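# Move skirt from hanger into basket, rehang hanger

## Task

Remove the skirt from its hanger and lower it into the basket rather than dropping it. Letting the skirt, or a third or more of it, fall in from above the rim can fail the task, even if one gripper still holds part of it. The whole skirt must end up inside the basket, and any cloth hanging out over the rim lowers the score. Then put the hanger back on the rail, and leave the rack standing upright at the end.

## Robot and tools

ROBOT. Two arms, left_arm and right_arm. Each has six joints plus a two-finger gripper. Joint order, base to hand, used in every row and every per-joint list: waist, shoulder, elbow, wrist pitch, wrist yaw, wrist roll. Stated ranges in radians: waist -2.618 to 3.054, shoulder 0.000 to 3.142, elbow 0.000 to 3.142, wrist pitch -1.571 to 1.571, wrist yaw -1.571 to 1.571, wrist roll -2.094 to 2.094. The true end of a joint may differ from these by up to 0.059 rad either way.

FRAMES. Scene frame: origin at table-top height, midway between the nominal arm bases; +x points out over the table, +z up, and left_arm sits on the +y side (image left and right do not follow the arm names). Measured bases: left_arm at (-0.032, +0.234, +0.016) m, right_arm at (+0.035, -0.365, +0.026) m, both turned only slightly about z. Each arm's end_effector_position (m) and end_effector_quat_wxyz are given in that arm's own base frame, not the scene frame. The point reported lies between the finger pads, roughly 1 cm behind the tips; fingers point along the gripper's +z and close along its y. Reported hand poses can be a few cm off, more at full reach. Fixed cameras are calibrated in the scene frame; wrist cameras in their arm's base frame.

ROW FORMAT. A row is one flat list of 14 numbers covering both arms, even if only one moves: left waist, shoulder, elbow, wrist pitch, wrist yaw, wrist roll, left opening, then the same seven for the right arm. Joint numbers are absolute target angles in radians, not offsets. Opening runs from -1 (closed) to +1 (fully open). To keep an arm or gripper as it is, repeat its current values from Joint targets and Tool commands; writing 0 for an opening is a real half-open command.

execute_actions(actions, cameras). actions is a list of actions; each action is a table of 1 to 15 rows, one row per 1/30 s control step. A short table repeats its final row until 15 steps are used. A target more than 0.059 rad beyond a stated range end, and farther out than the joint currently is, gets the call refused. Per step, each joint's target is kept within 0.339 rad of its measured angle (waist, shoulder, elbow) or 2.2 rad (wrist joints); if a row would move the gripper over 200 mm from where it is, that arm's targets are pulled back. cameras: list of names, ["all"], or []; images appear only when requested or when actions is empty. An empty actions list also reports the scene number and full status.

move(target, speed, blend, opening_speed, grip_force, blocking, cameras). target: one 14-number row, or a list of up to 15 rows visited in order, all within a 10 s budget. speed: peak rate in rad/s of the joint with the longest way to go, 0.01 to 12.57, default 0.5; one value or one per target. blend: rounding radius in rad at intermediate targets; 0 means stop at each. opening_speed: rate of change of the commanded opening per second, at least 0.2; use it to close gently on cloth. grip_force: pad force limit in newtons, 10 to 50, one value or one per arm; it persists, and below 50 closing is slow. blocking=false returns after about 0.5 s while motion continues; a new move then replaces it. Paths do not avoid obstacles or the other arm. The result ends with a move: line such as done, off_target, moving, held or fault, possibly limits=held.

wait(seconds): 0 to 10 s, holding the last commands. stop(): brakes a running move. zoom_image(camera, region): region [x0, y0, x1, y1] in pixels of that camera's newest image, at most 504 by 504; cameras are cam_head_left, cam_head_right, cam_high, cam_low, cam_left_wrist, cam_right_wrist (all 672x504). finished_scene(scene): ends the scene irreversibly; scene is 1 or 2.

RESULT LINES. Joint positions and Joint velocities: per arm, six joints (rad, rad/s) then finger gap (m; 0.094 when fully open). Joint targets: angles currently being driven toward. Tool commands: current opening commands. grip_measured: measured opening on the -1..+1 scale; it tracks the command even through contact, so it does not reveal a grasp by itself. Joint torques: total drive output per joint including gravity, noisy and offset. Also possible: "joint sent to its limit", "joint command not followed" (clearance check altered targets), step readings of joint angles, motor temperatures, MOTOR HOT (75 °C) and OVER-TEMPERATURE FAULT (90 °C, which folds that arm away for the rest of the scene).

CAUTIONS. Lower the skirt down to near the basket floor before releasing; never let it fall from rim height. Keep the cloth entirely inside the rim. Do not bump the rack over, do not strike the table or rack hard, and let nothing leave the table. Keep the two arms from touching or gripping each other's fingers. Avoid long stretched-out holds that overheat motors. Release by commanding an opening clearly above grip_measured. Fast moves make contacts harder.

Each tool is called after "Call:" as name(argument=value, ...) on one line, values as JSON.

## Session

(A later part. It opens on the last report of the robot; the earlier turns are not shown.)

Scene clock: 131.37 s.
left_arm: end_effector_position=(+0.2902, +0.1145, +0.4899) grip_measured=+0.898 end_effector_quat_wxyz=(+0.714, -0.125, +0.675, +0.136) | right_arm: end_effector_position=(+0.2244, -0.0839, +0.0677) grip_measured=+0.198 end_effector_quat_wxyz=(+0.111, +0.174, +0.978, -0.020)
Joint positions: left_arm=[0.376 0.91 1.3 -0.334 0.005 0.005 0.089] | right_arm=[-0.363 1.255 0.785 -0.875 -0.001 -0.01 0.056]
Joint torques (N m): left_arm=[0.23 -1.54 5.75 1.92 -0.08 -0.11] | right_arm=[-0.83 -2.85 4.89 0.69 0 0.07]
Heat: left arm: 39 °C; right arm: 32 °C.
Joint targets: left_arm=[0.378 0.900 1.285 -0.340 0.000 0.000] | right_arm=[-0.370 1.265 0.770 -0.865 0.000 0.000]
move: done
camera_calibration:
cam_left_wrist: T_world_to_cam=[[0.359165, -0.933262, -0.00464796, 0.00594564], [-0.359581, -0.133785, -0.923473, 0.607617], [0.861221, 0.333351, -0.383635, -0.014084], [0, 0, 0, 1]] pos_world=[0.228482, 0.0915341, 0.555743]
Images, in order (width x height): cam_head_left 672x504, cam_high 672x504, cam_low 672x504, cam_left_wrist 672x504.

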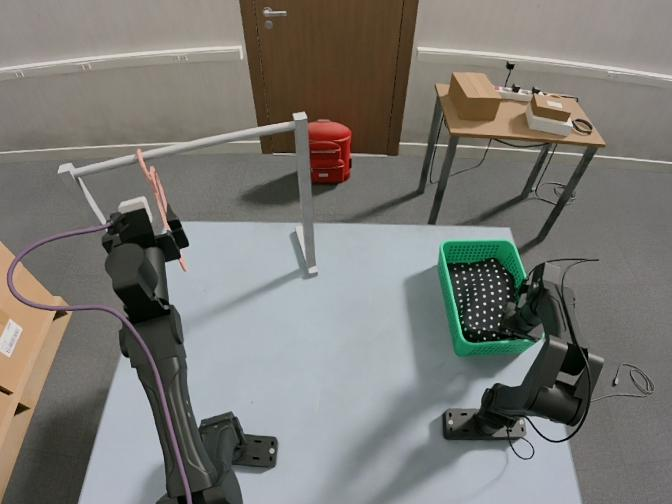

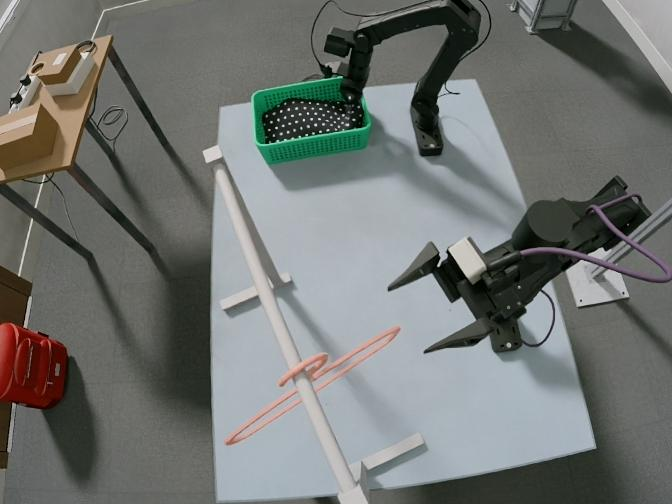

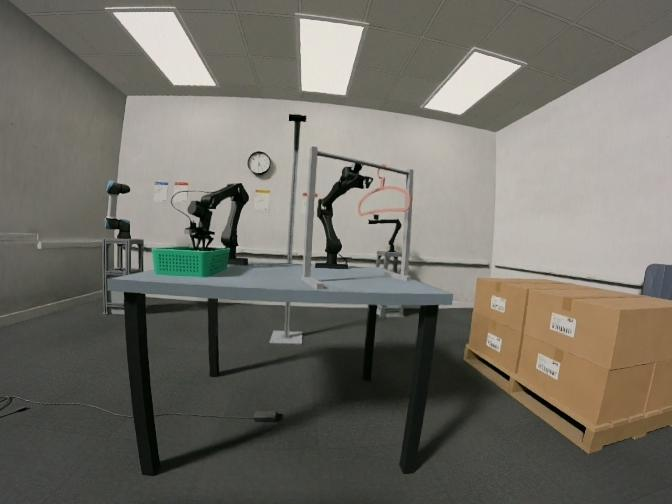

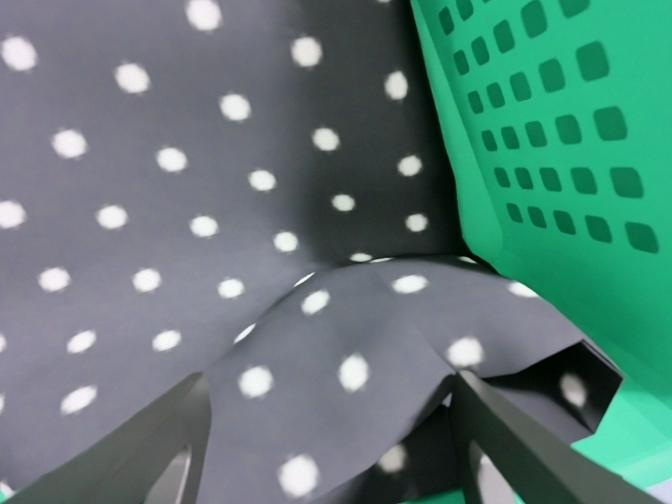

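Call:
move(target=[[0.378,0.90,1.285,-0.34,0.0,0.0,0.9,-0.37,1.43,0.895,-0.825,0,0,0.2],[0.378,0.90,1.285,-0.34,0.0,0.0,0.9,-0.37,1.40,1.48,-1.43,0,0,0.2]], speed=[0.2,0.4], cameras=["cam_high","cam_low","cam_left_wrist","cam_head_left"])

Call:
zoom_image(camera="cam_low", region=[140, 190, 260, 290])

Call:
zoom_image(camera="cam_high", region=[220, 60, 400, 200])

Scene clock: 136.97 s.
left_arm: end_effector_position=(+0.2902, +0.1145, +0.4899) grip_measured=+0.898 end_effector_quat_wxyz=(+0.714, -0.125, +0.675, +0.136) | right_arm: end_effector_position=(+0.2524, -0.0944, +0.2012) grip_measured=+0.198 end_effector_quat_wxyz=(+0.091, +0.175, +0.980, -0.016)
Joint positions: left_arm=[0.376 0.91 1.3 -0.334 0.005 0.005 0.089] | right_arm=[-0.363 1.421 1.453 -1.417 -0.001 -0.01 0.056]
Joint torques (N m): left_arm=[0.21 -1.58 5.82 1.92 -0.09 -0.11] | right_arm=[-0.61 -7.1 8.35 0.32 -0.01 0.09]
Heat: left arm: 39 °C; right arm: 32 °C.
Joint targets: left_arm=[0.378 0.900 1.285 -0.340 0.000 0.000] | right_arm=[-0.370 1.400 1.480 -1.430 0.000 0.000]
move: done
camera_calibration:
cam_left_wrist: T_world_to_cam=[[0.359176, -0.933258, -0.00470873, 0.00597612], [-0.35987, -0.133842, -0.923353, 0.607528], [0.861096, 0.333341, -0.383924, -0.0139317], [0, 0, 0, 1]] pos_world=[0.228481, 0.091534, 0.555642]
Images, in order (width x height): cam_head_left 672x504, cam_high 672x504, cam_low 672x504, cam_left_wrist 672x504.

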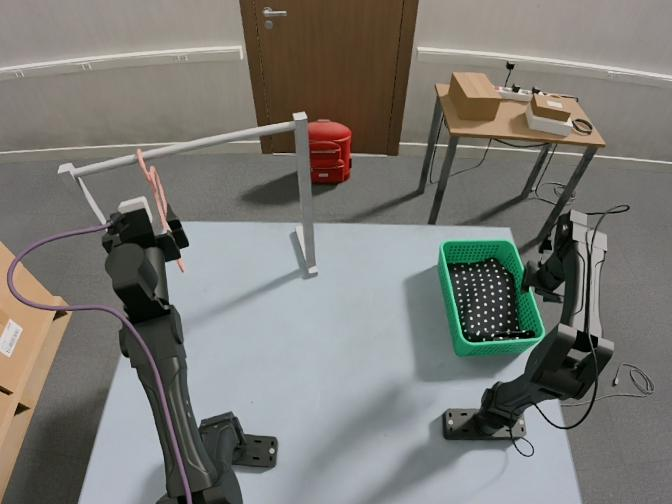

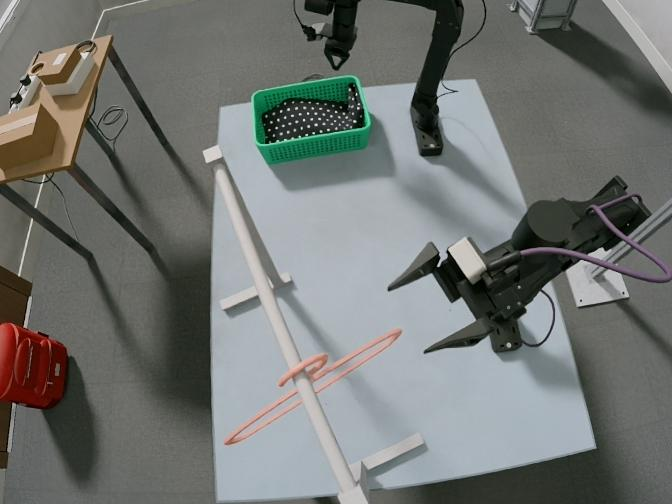

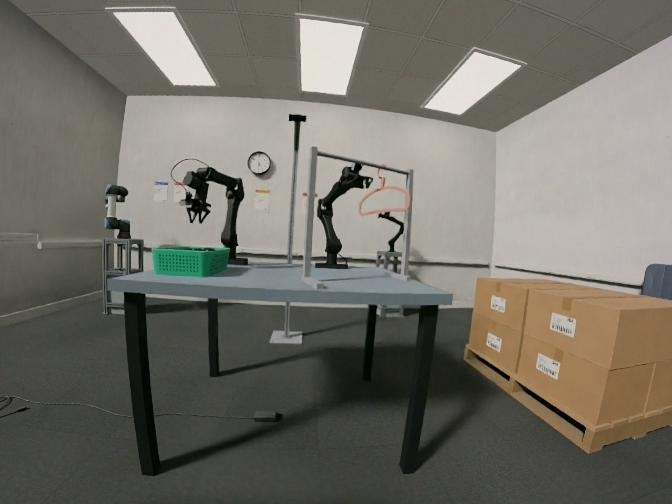

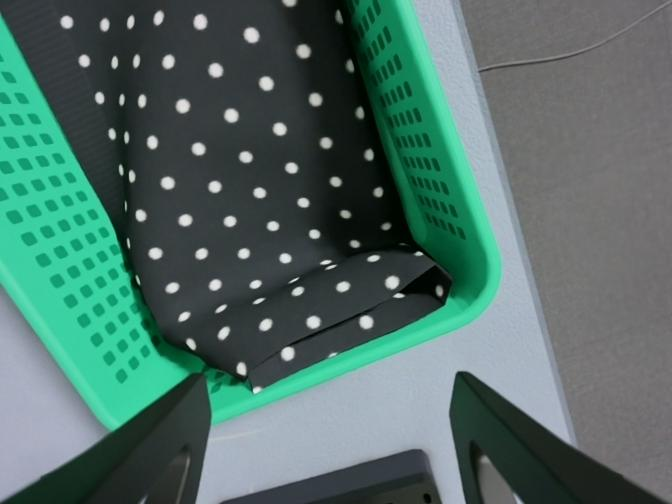

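Scaled by 4.200.

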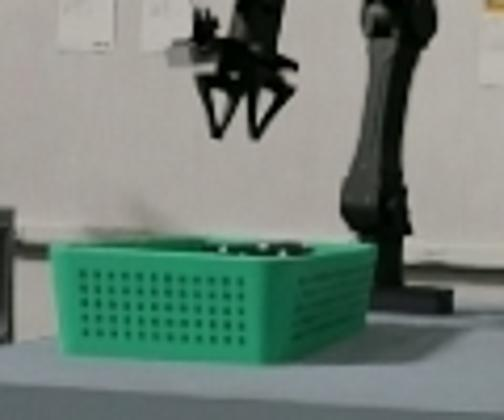

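Scaled by 2.800.

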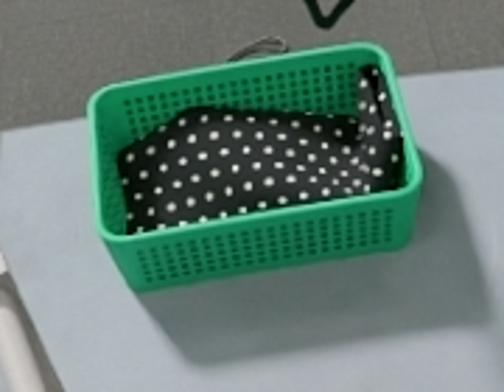

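Call:
move(target=[[0.378,0.90,1.285,-0.34,0.0,0.0,0.9,-0.37,1.235,0.98,-1.11,0,0,0.1],[0.378,0.90,1.285,-0.34,0.0,0.0,0.9,-0.37,1.22,0.84,-0.98,0,0,0.1],[0.378,0.90,1.285,-0.34,0.0,0.0,0.9,-0.37,1.22,0.84,-0.98,0,0,-1],[0.378,0.90,1.285,-0.34,0.0,0.0,0.9,-0.17,1.515,1.12,-0.96,0,0,-1]], speed=[0.5,0.3,0.3,0.3], blend=[0.05,0,0,0], cameras=["cam_high","cam_low","cam_left_wrist","cam_head_left"])

Call:
zoom_image(camera="cam_low", region=[140, 190, 260, 290])

Call:
zoom_image(camera="cam_high", region=[220, 60, 400, 200])

Call:
zoom_image(camera="cam_head_left", region=[410, 210, 570, 370])

Scene clock: 145.20 s.
left_arm: end_effector_position=(+0.2902, +0.1145, +0.4899) grip_measured=+0.898 end_effector_quat_wxyz=(+0.714, -0.125, +0.675, +0.136) | right_arm: end_effector_position=(+0.2923, -0.0508, +0.0913) grip_measured=-0.994 end_effector_quat_wxyz=(+0.092, +0.083, +0.992, -0.008)
Joint positions: left_arm=[0.376 0.91 1.3 -0.334 0.005 0.005 0.089] | right_arm=[-0.176 1.505 1.088 -0.97 -0.001 -0.01 0]
Joint torques (N m): left_arm=[0.27 -1.51 5.76 1.93 -0.09 -0.11] | right_arm=[0.46 -5.3 9.03 0.61 -0.04 0.09]
Heat: left arm: 39 °C; right arm: 32 °C.
Joint targets: left_arm=[0.378 0.900 1.285 -0.340 0.000 0.000] | right_arm=[-0.170 1.515 1.120 -0.960 0.000 0.000]
move: done
camera_calibration:
cam_left_wrist: T_world_to_cam=[[0.359176, -0.933258, -0.00470873, 0.00597612], [-0.35987, -0.133842, -0.923353, 0.607528], [0.861096, 0.333341, -0.383924, -0.0139317], [0, 0, 0, 1]] pos_world=[0.228481, 0.091534, 0.555642]
Images, in order (width x height): cam_head_left 672x504, cam_high 672x504, cam_low 672x504, cam_left_wrist 672x504.

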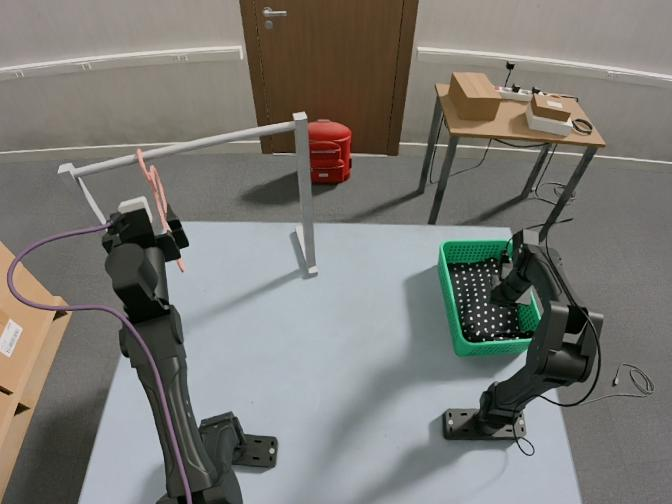

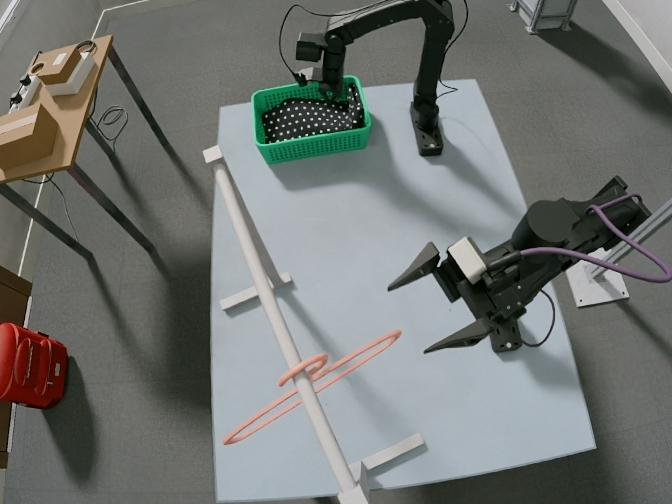

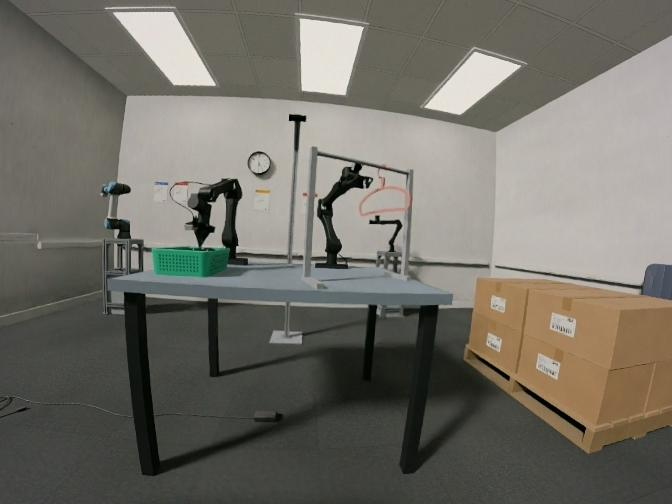

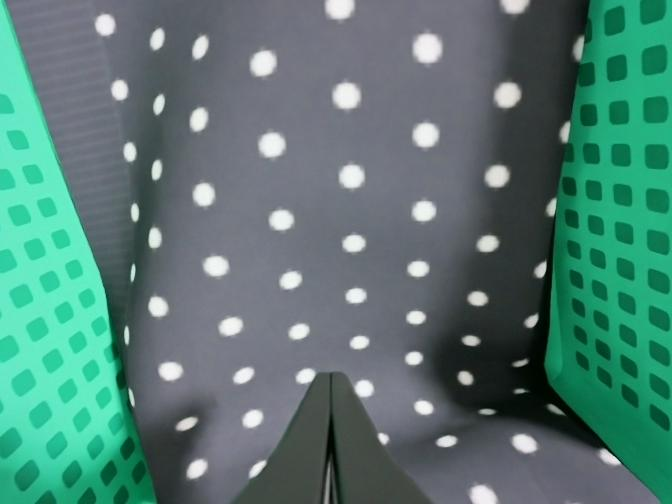

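Scaled by 4.200.

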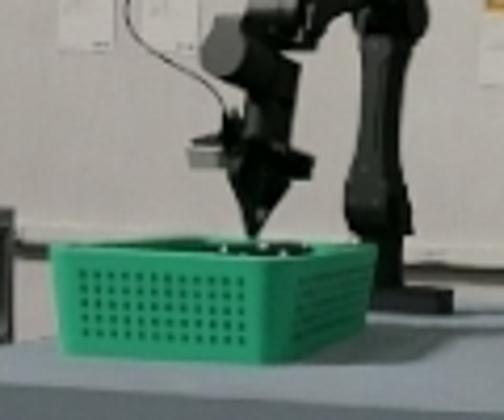

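Scaled by 2.800.

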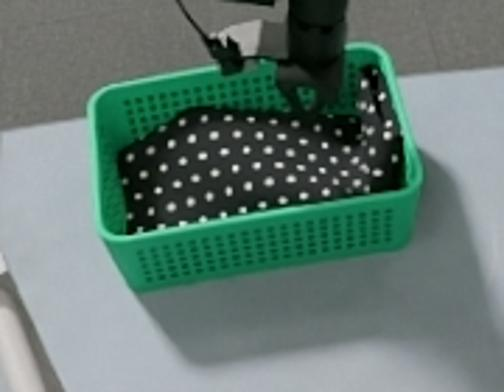

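Scaled by 3.150.

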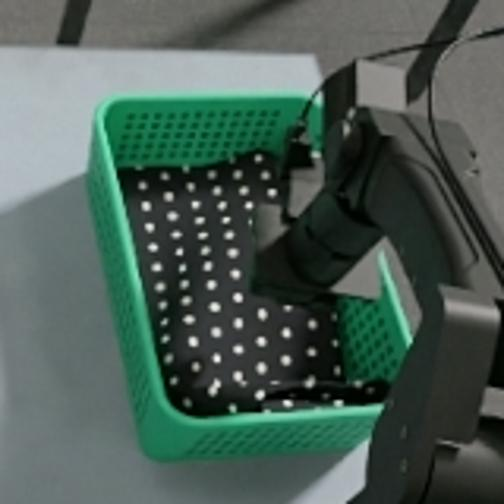

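Call:
move(target=[[0.378,0.90,1.285,-0.34,0.0,0.0,0.9,-0.37,1.235,1.02,-1.13,0,0,0.2],[0.378,0.90,1.285,-0.34,0.0,0.0,0.9,-0.37,1.235,0.765,-0.875,0,0,0.2],[0.378,0.90,1.285,-0.34,0.0,0.0,0.9,-0.37,1.235,0.765,-0.875,0,0,-1],[0.378,0.90,1.285,-0.34,0.0,0.0,0.9,-0.17,1.515,1.08,-0.92,0,0,-1]], speed=[0.6,0.3,0.3,0.3], blend=[0.05,0,0,0], cameras=["cam_high","cam_low","cam_left_wrist","cam_head_left"])

Call:
zoom_image(camera="cam_low", region=[140, 190, 260, 290])

Call:
zoom_image(camera="cam_high", region=[220, 60, 400, 200])

Scene clock: 152.37 s.
left_arm: end_effector_position=(+0.2902, +0.1145, +0.4899) grip_measured=+0.898 end_effector_quat_wxyz=(+0.714, -0.125, +0.675, +0.136) | right_arm: end_effector_position=(+0.2938, -0.0521, +0.0818) grip_measured=-0.986 end_effector_quat_wxyz=(+0.099, +0.084, +0.991, -0.009)
Joint positions: left_arm=[0.376 0.91 1.3 -0.334 0.005 0.005 0.089] | right_arm=[-0.179 1.505 1.047 -0.913 0 -0.009 0.001]
Joint torques (N m): left_arm=[0.25 -1.52 5.75 1.93 -0.09 -0.11] | right_arm=[0.69 -5.22 9.28 0.48 -0.05 0.1]
Heat: left arm: 39 °C; right arm: 32 °C.
Joint targets: left_arm=[0.378 0.900 1.285 -0.340 0.000 0.000] | right_arm=[-0.170 1.515 1.080 -0.920 0.000 0.000]
move: done
camera_calibration:
cam_left_wrist: T_world_to_cam=[[0.359176, -0.933258, -0.00470873, 0.00597612], [-0.35987, -0.133842, -0.923353, 0.607528], [0.861096, 0.333341, -0.383924, -0.0139317], [0, 0, 0, 1]] pos_world=[0.228481, 0.091534, 0.555642]
Images, in order (width x height): cam_head_left 672x504, cam_high 672x504, cam_low 672x504, cam_left_wrist 672x504.

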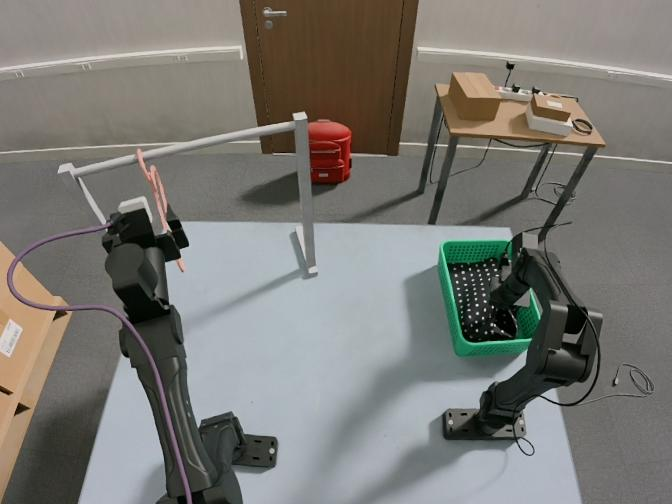

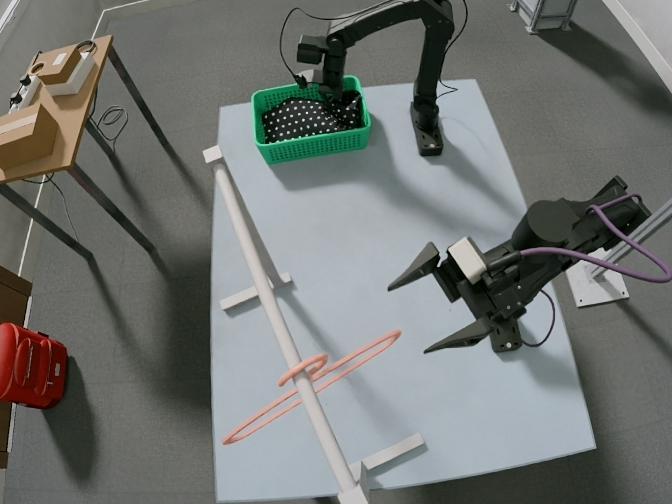

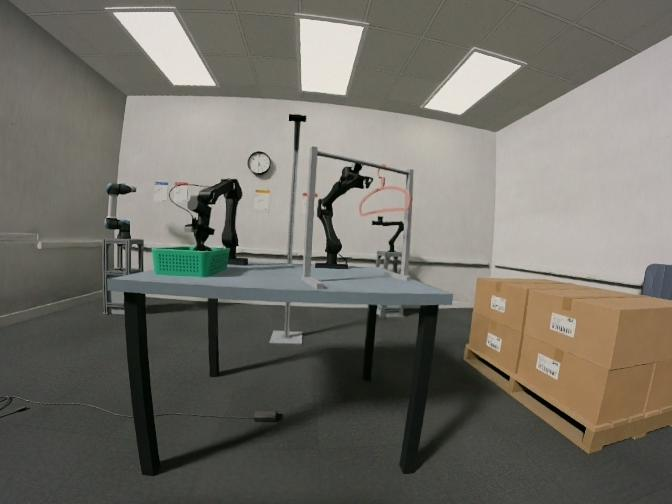

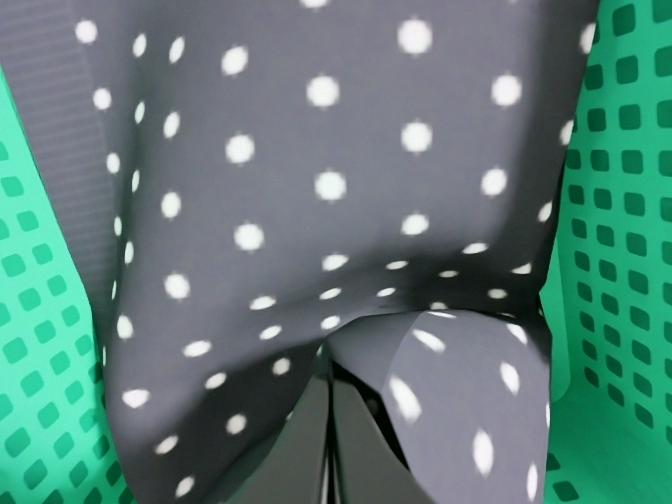

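Scaled by 4.200.

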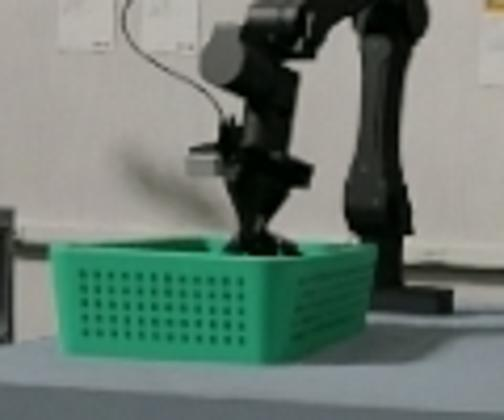

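Scaled by 2.800.

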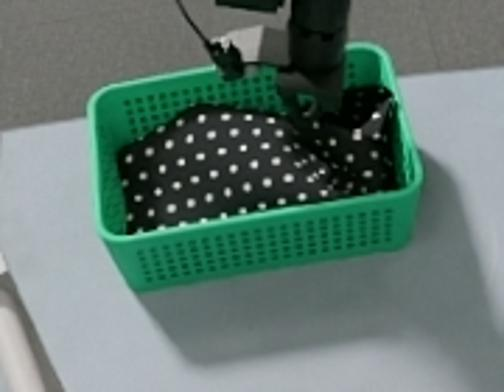

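Call:
move(target=[[0.378,0.90,1.285,-0.34,0.0,0.0,0.9,-0.12,1.69,1.20,-0.865,0,0,-1],[0.378,0.90,1.285,-0.34,0.0,0.0,0.9,-0.12,1.69,1.20,-0.865,0,0,0.3],[0.378,0.90,1.285,-0.34,0.0,0.0,0.9,-0.12,1.665,1.75,-1.42,0,0,0.3]], speed=[0.3,0.3,0.3], opening_speed=1.5, cameras=["cam_high","cam_low","cam_left_wrist","cam_head_left"])

Call:
zoom_image(camera="cam_low", region=[140, 190, 260, 290])

Call:
zoom_image(camera="cam_high", region=[220, 60, 400, 200])

Scene clock: 160.33 s.
left_arm: end_effector_position=(+0.2902, +0.1145, +0.4899) grip_measured=+0.898 end_effector_quat_wxyz=(+0.714, -0.125, +0.675, +0.136) | right_arm: end_effector_position=(+0.3393, -0.0431, +0.2061) grip_measured=+0.298 end_effector_quat_wxyz=(+0.103, +0.060, +0.993, -0.007)
Joint positions: left_arm=[0.376 0.91 1.3 -0.334 0.005 0.005 0.089] | right_arm=[-0.129 1.68 1.722 -1.407 0 -0.008 0.061]
Joint torques (N m): left_arm=[0.27 -1.52 5.81 1.93 -0.08 -0.11] | right_arm=[0.77 -9.17 8.61 0.4 -0.03 0.11]
Heat: left arm: 39 °C; right arm: 33 °C.
Joint targets: left_arm=[0.378 0.900 1.285 -0.340 0.000 0.000] | right_arm=[-0.120 1.665 1.750 -1.420 0.000 0.000]
move: done; target 2's new numbers were sent with right_arm's elbow 0.036 rad from that target
camera_calibration:
cam_left_wrist: T_world_to_cam=[[0.359176, -0.933258, -0.00470873, 0.00597612], [-0.35987, -0.133842, -0.923353, 0.607528], [0.861096, 0.333341, -0.383924, -0.0139317], [0, 0, 0, 1]] pos_world=[0.228481, 0.091534, 0.555642]
Images, in order (width x height): cam_head_left 672x504, cam_high 672x504, cam_low 672x504, cam_left_wrist 672x504.

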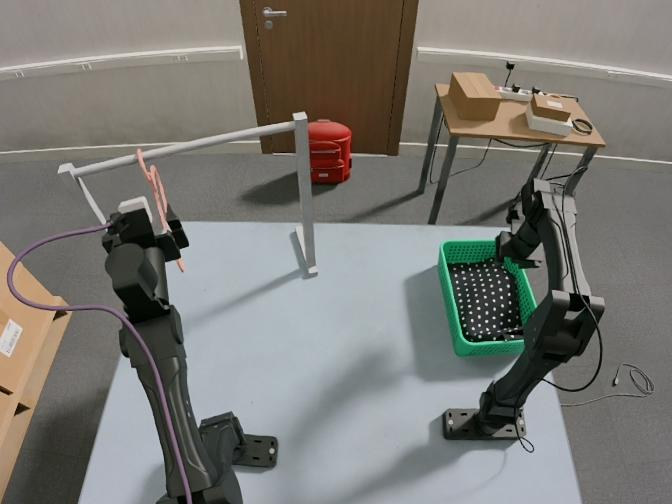

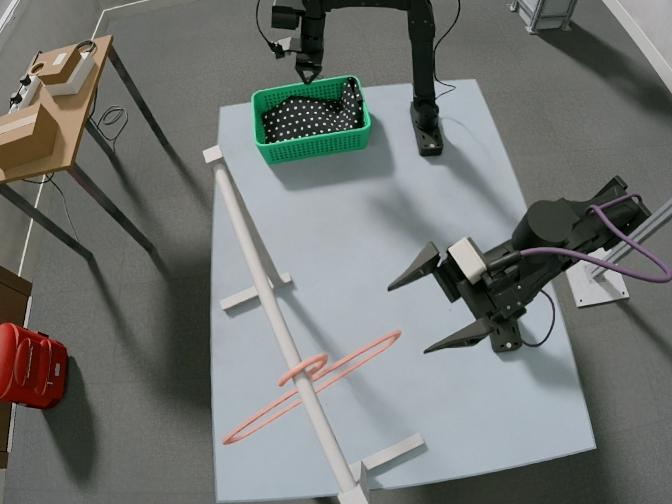

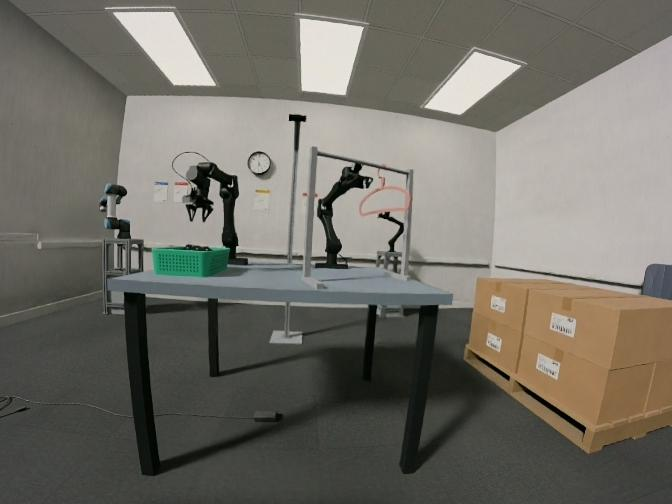

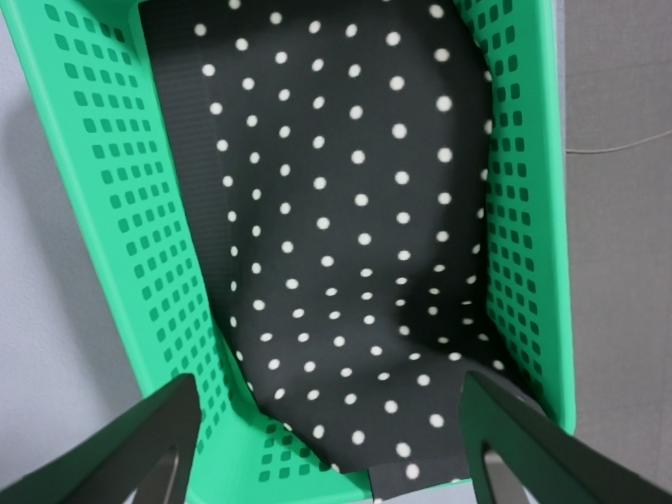

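Scaled by 4.200.

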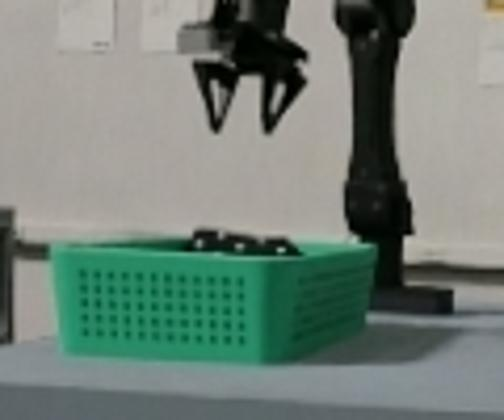

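Scaled by 2.800.

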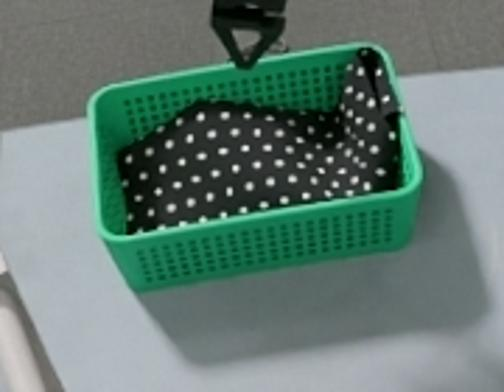

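Call:
move(target=[0.378,0.90,1.285,-0.34,0.0,0.0,0.9,-0.30,1.20,1.26,-1.40,0,0,-1], speed=0.6, cameras=["cam_left_wrist","cam_head_left"])

Call:
zoom_image(camera="cam_head_left", region=[410, 210, 570, 370])

Scene clock: 163.47 s.
left_arm: end_effector_position=(+0.2902, +0.1145, +0.4899) grip_measured=+0.898 end_effector_quat_wxyz=(+0.714, -0.125, +0.675, +0.136) | right_arm: end_effector_position=(+0.2149, -0.0633, +0.1962) grip_measured=-0.993 end_effector_quat_wxyz=(+0.110, +0.140, +0.984, -0.016)
Joint positions: left_arm=[0.376 0.91 1.3 -0.334 0.005 0.005 0.089] | right_arm=[-0.292 1.213 1.274 -1.407 -0.001 -0.008 0]
Joint torques (N m): left_arm=[0.27 -1.5 5.75 1.93 -0.07 -0.11] | right_arm=[-0.69 -4.37 4.71 0.71 -0.03 0.1]
Heat: left arm: 39 °C; right arm: 33 °C.
Joint targets: left_arm=[0.378 0.900 1.285 -0.340 0.000 0.000] | right_arm=[-0.300 1.200 1.260 -1.400 0.000 0.000]
move: done
camera_calibration:
cam_left_wrist: T_world_to_cam=[[0.359176, -0.933258, -0.00470873, 0.00597612], [-0.35987, -0.133842, -0.923353, 0.607528], [0.861096, 0.333341, -0.383924, -0.0139317], [0, 0, 0, 1]] pos_world=[0.228481, 0.091534, 0.555642]
Images, in order (width x height): cam_head_left 672x504, cam_left_wrist 672x504.

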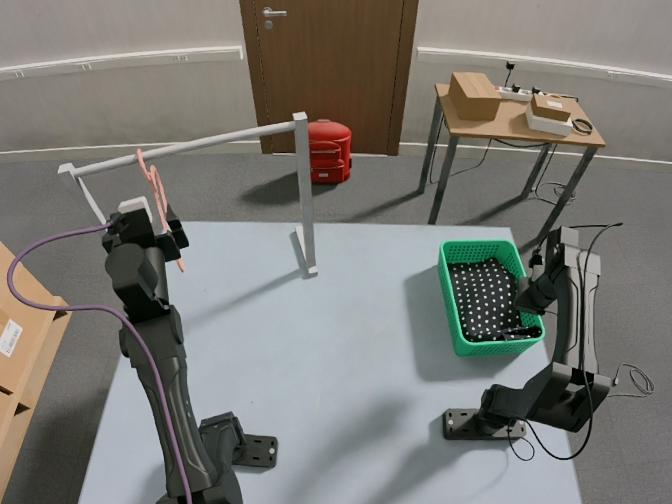

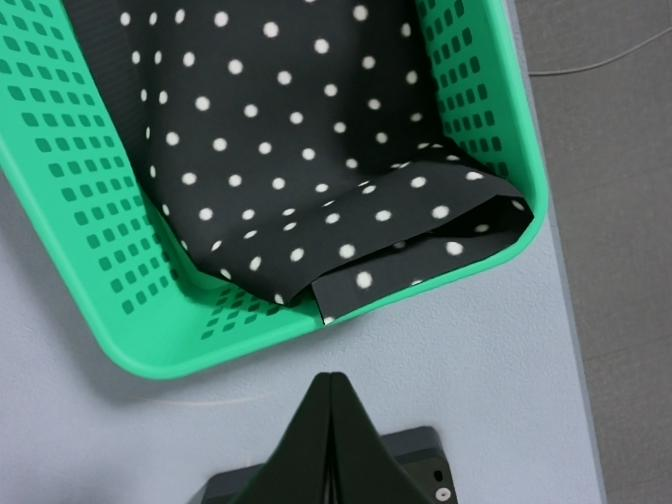

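Scaled by 3.150.

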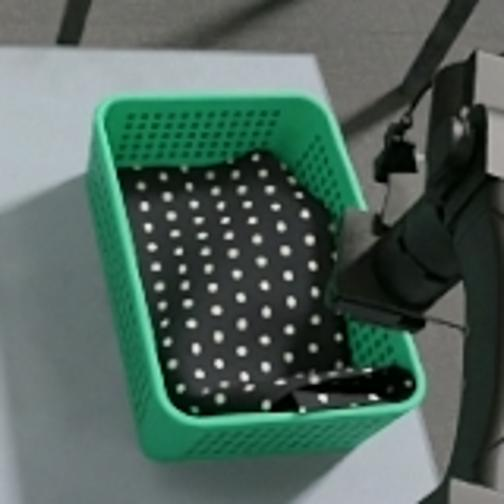

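Call:
move(target=[[0.378,0.90,1.285,-0.34,0.0,0.0,0.9,-0.315,1.222,1.20,-1.35,0,0,-1],[0.378,0.90,1.285,-0.34,0.0,0.0,0.9,-0.315,1.222,0.745,-0.88,0,0,-1],[0.378,0.90,1.285,-0.34,0.0,0.0,0.9,-0.315,1.30,0.80,-0.85,0,0,-1],[0.378,0.90,1.285,-0.34,0.0,0.0,0.9,-0.315,1.30,1.29,-1.36,0,0,-1],[0.378,0.90,1.285,-0.34,0.0,0.0,0.9,-0.43,1.265,1.255,-1.36,0,0,-1],[0.378,0.90,1.285,-0.34,0.0,0.0,0.9,-0.43,1.265,0.77,-0.865,0,0,-1],[0.378,0.90,1.285,-0.34,0.0,0.0,0.9,-0.43,1.265,1.255,-1.36,0,0,-1]], speed=0.5, blend=[0.05,0,0,0.05,0.05,0,0], cameras=["cam_left_wrist","cam_high","cam_low","cam_head_left"])

Call:
zoom_image(camera="cam_low", region=[140, 190, 260, 290])

Call:
zoom_image(camera="cam_high", region=[220, 60, 400, 200])

Scene clock: 176.57 s.
left_arm: end_effector_position=(+0.2902, +0.1145, +0.4899) grip_measured=+0.898 end_effector_quat_wxyz=(+0.714, -0.125, +0.675, +0.136) | right_arm: end_effector_position=(+0.2148, -0.0949, +0.1718) grip_measured=-0.994 end_effector_quat_wxyz=(+0.084, +0.205, +0.975, -0.016)
Joint positions: left_arm=[0.376 0.91 1.3 -0.334 0.005 0.005 0.089] | right_arm=[-0.423 1.281 1.228 -1.347 -0.004 -0.008 0]
Joint torques (N m): left_arm=[0.27 -1.52 5.81 1.94 -0.08 -0.11] | right_arm=[-0.65 -5.52 8.5 0.36 0.01 0.12]
Heat: left arm: 39 °C; right arm: 32 °C.
Joint targets: left_arm=[0.378 0.900 1.285 -0.340 0.000 0.000] | right_arm=[-0.430 1.265 1.255 -1.360 0.000 0.000]
move: done; blend cut to 0.03 rad at target 1
camera_calibration:
cam_left_wrist: T_world_to_cam=[[0.359176, -0.933258, -0.00470873, 0.00597612], [-0.35987, -0.133842, -0.923353, 0.607528], [0.861096, 0.333341, -0.383924, -0.0139317], [0, 0, 0, 1]] pos_world=[0.228481, 0.091534, 0.555642]
Images, in order (width x height): cam_head_left 672x504, cam_high 672x504, cam_low 672x504, cam_left_wrist 672x504.

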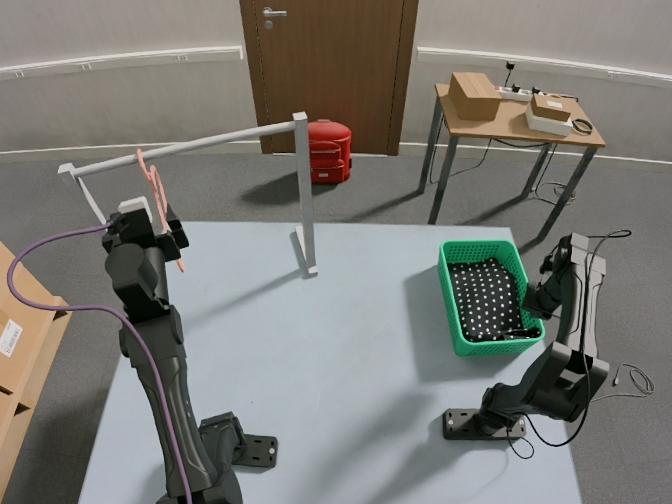

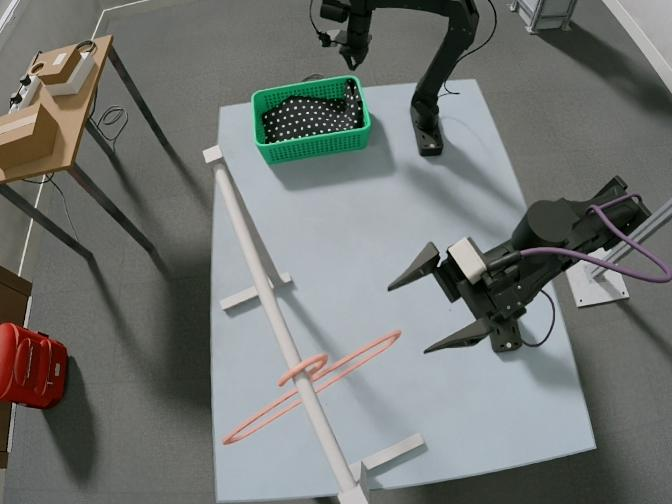

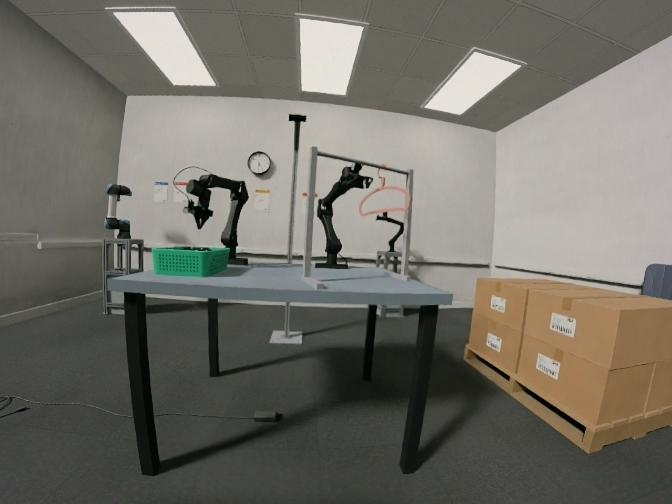

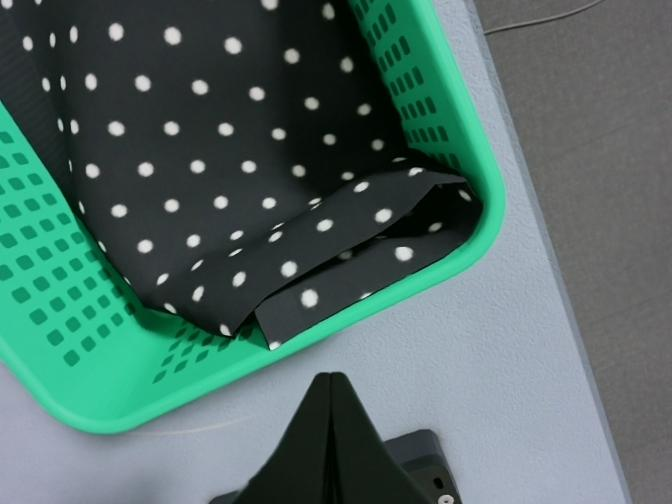

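Scaled by 4.200.

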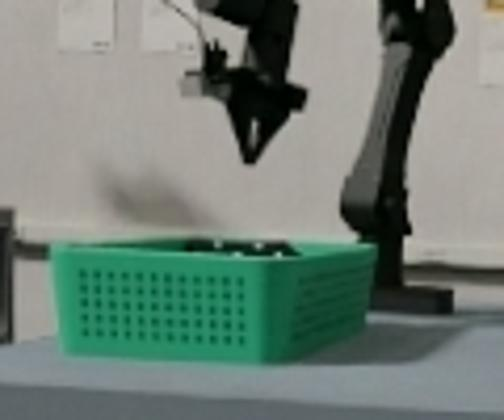

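Scaled by 2.800.

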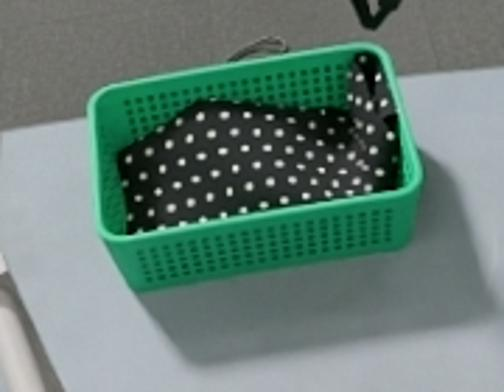

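Call:
move(target=[[0.378,0.90,1.285,-0.34,0.0,0.0,0.9,-0.43,1.245,1.02,-1.13,0,0,0.2],[0.378,0.90,1.285,-0.34,0.0,0.0,0.9,-0.43,1.25,0.765,-0.868,0,0,0.2],[0.378,0.90,1.285,-0.34,0.0,0.0,0.9,-0.43,1.25,0.765,-0.868,0,0,-1],[0.378,0.90,1.285,-0.34,0.0,0.0,0.9,-0.2,1.64,1.19,-0.90,0,0,-1],[0.378,0.90,1.285,-0.34,0.0,0.0,0.9,-0.2,1.64,1.09,-0.80,0,0,-1]], speed=[0.6,0.3,0.3,0.3,0.2], blend=[0.05,0,0,0.03,0], cameras=["cam_left_wrist","cam_low","cam_high"])

Call:
zoom_image(camera="cam_high", region=[220, 60, 400, 200])

Scene clock: 183.93 s.
left_arm: end_effector_position=(+0.2902, +0.1145, +0.4899) grip_measured=+0.898 end_effector_quat_wxyz=(+0.714, -0.125, +0.675, +0.136) | right_arm: end_effector_position=(+0.3244, -0.0670, +0.0659) grip_measured=-0.984 end_effector_quat_wxyz=(+0.108, +0.099, +0.989, -0.010)
Joint positions: left_arm=[0.376 0.91 1.3 -0.334 0.005 0.005 0.089] | right_arm=[-0.208 1.629 1.101 -0.825 -0.003 -0.008 0.001]
Joint torques (N m): left_arm=[0.27 -1.54 5.78 1.93 -0.08 -0.11] | right_arm=[0.77 -6.24 5.12 0.82 0.01 0.09]
Heat: left arm: 39 °C; right arm: 32 °C.
Joint targets: left_arm=[0.378 0.900 1.285 -0.340 0.000 0.000] | right_arm=[-0.200 1.640 1.090 -0.800 0.000 0.000]
move: done
camera_calibration:
cam_left_wrist: T_world_to_cam=[[0.359176, -0.933258, -0.00470873, 0.00597612], [-0.35987, -0.133842, -0.923353, 0.607528], [0.861096, 0.333341, -0.383924, -0.0139317], [0, 0, 0, 1]] pos_world=[0.228481, 0.091534, 0.555642]
Images, in order (width x height): cam_high 672x504, cam_low 672x504, cam_left_wrist 672x504.

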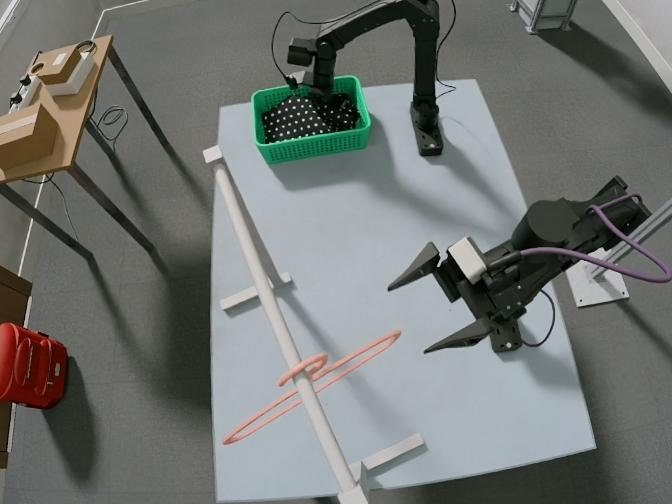

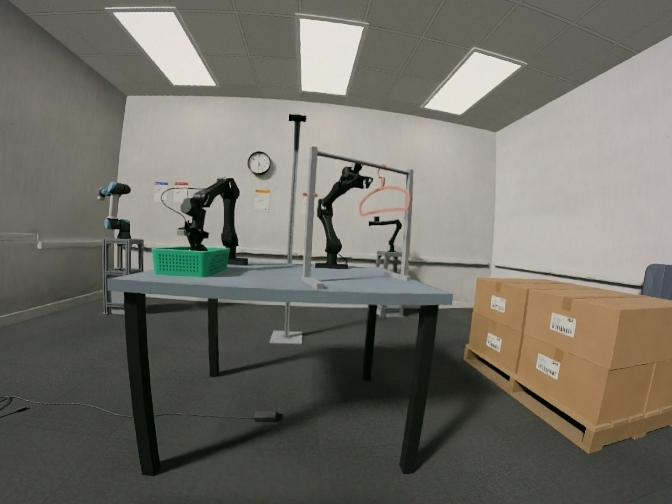

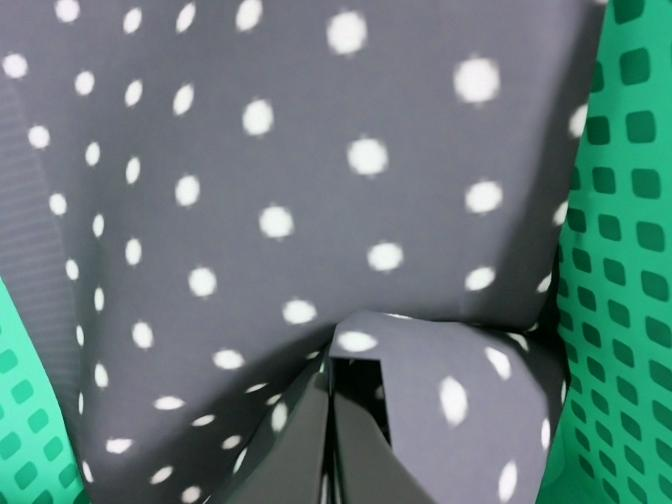

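Scaled by 2.800.

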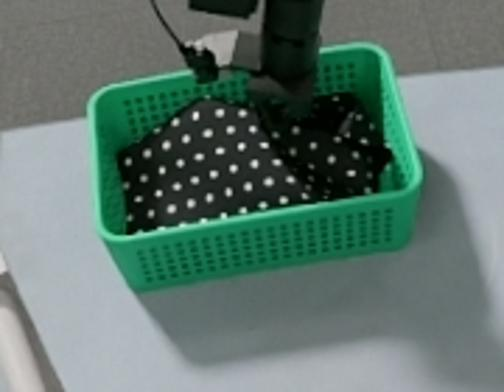

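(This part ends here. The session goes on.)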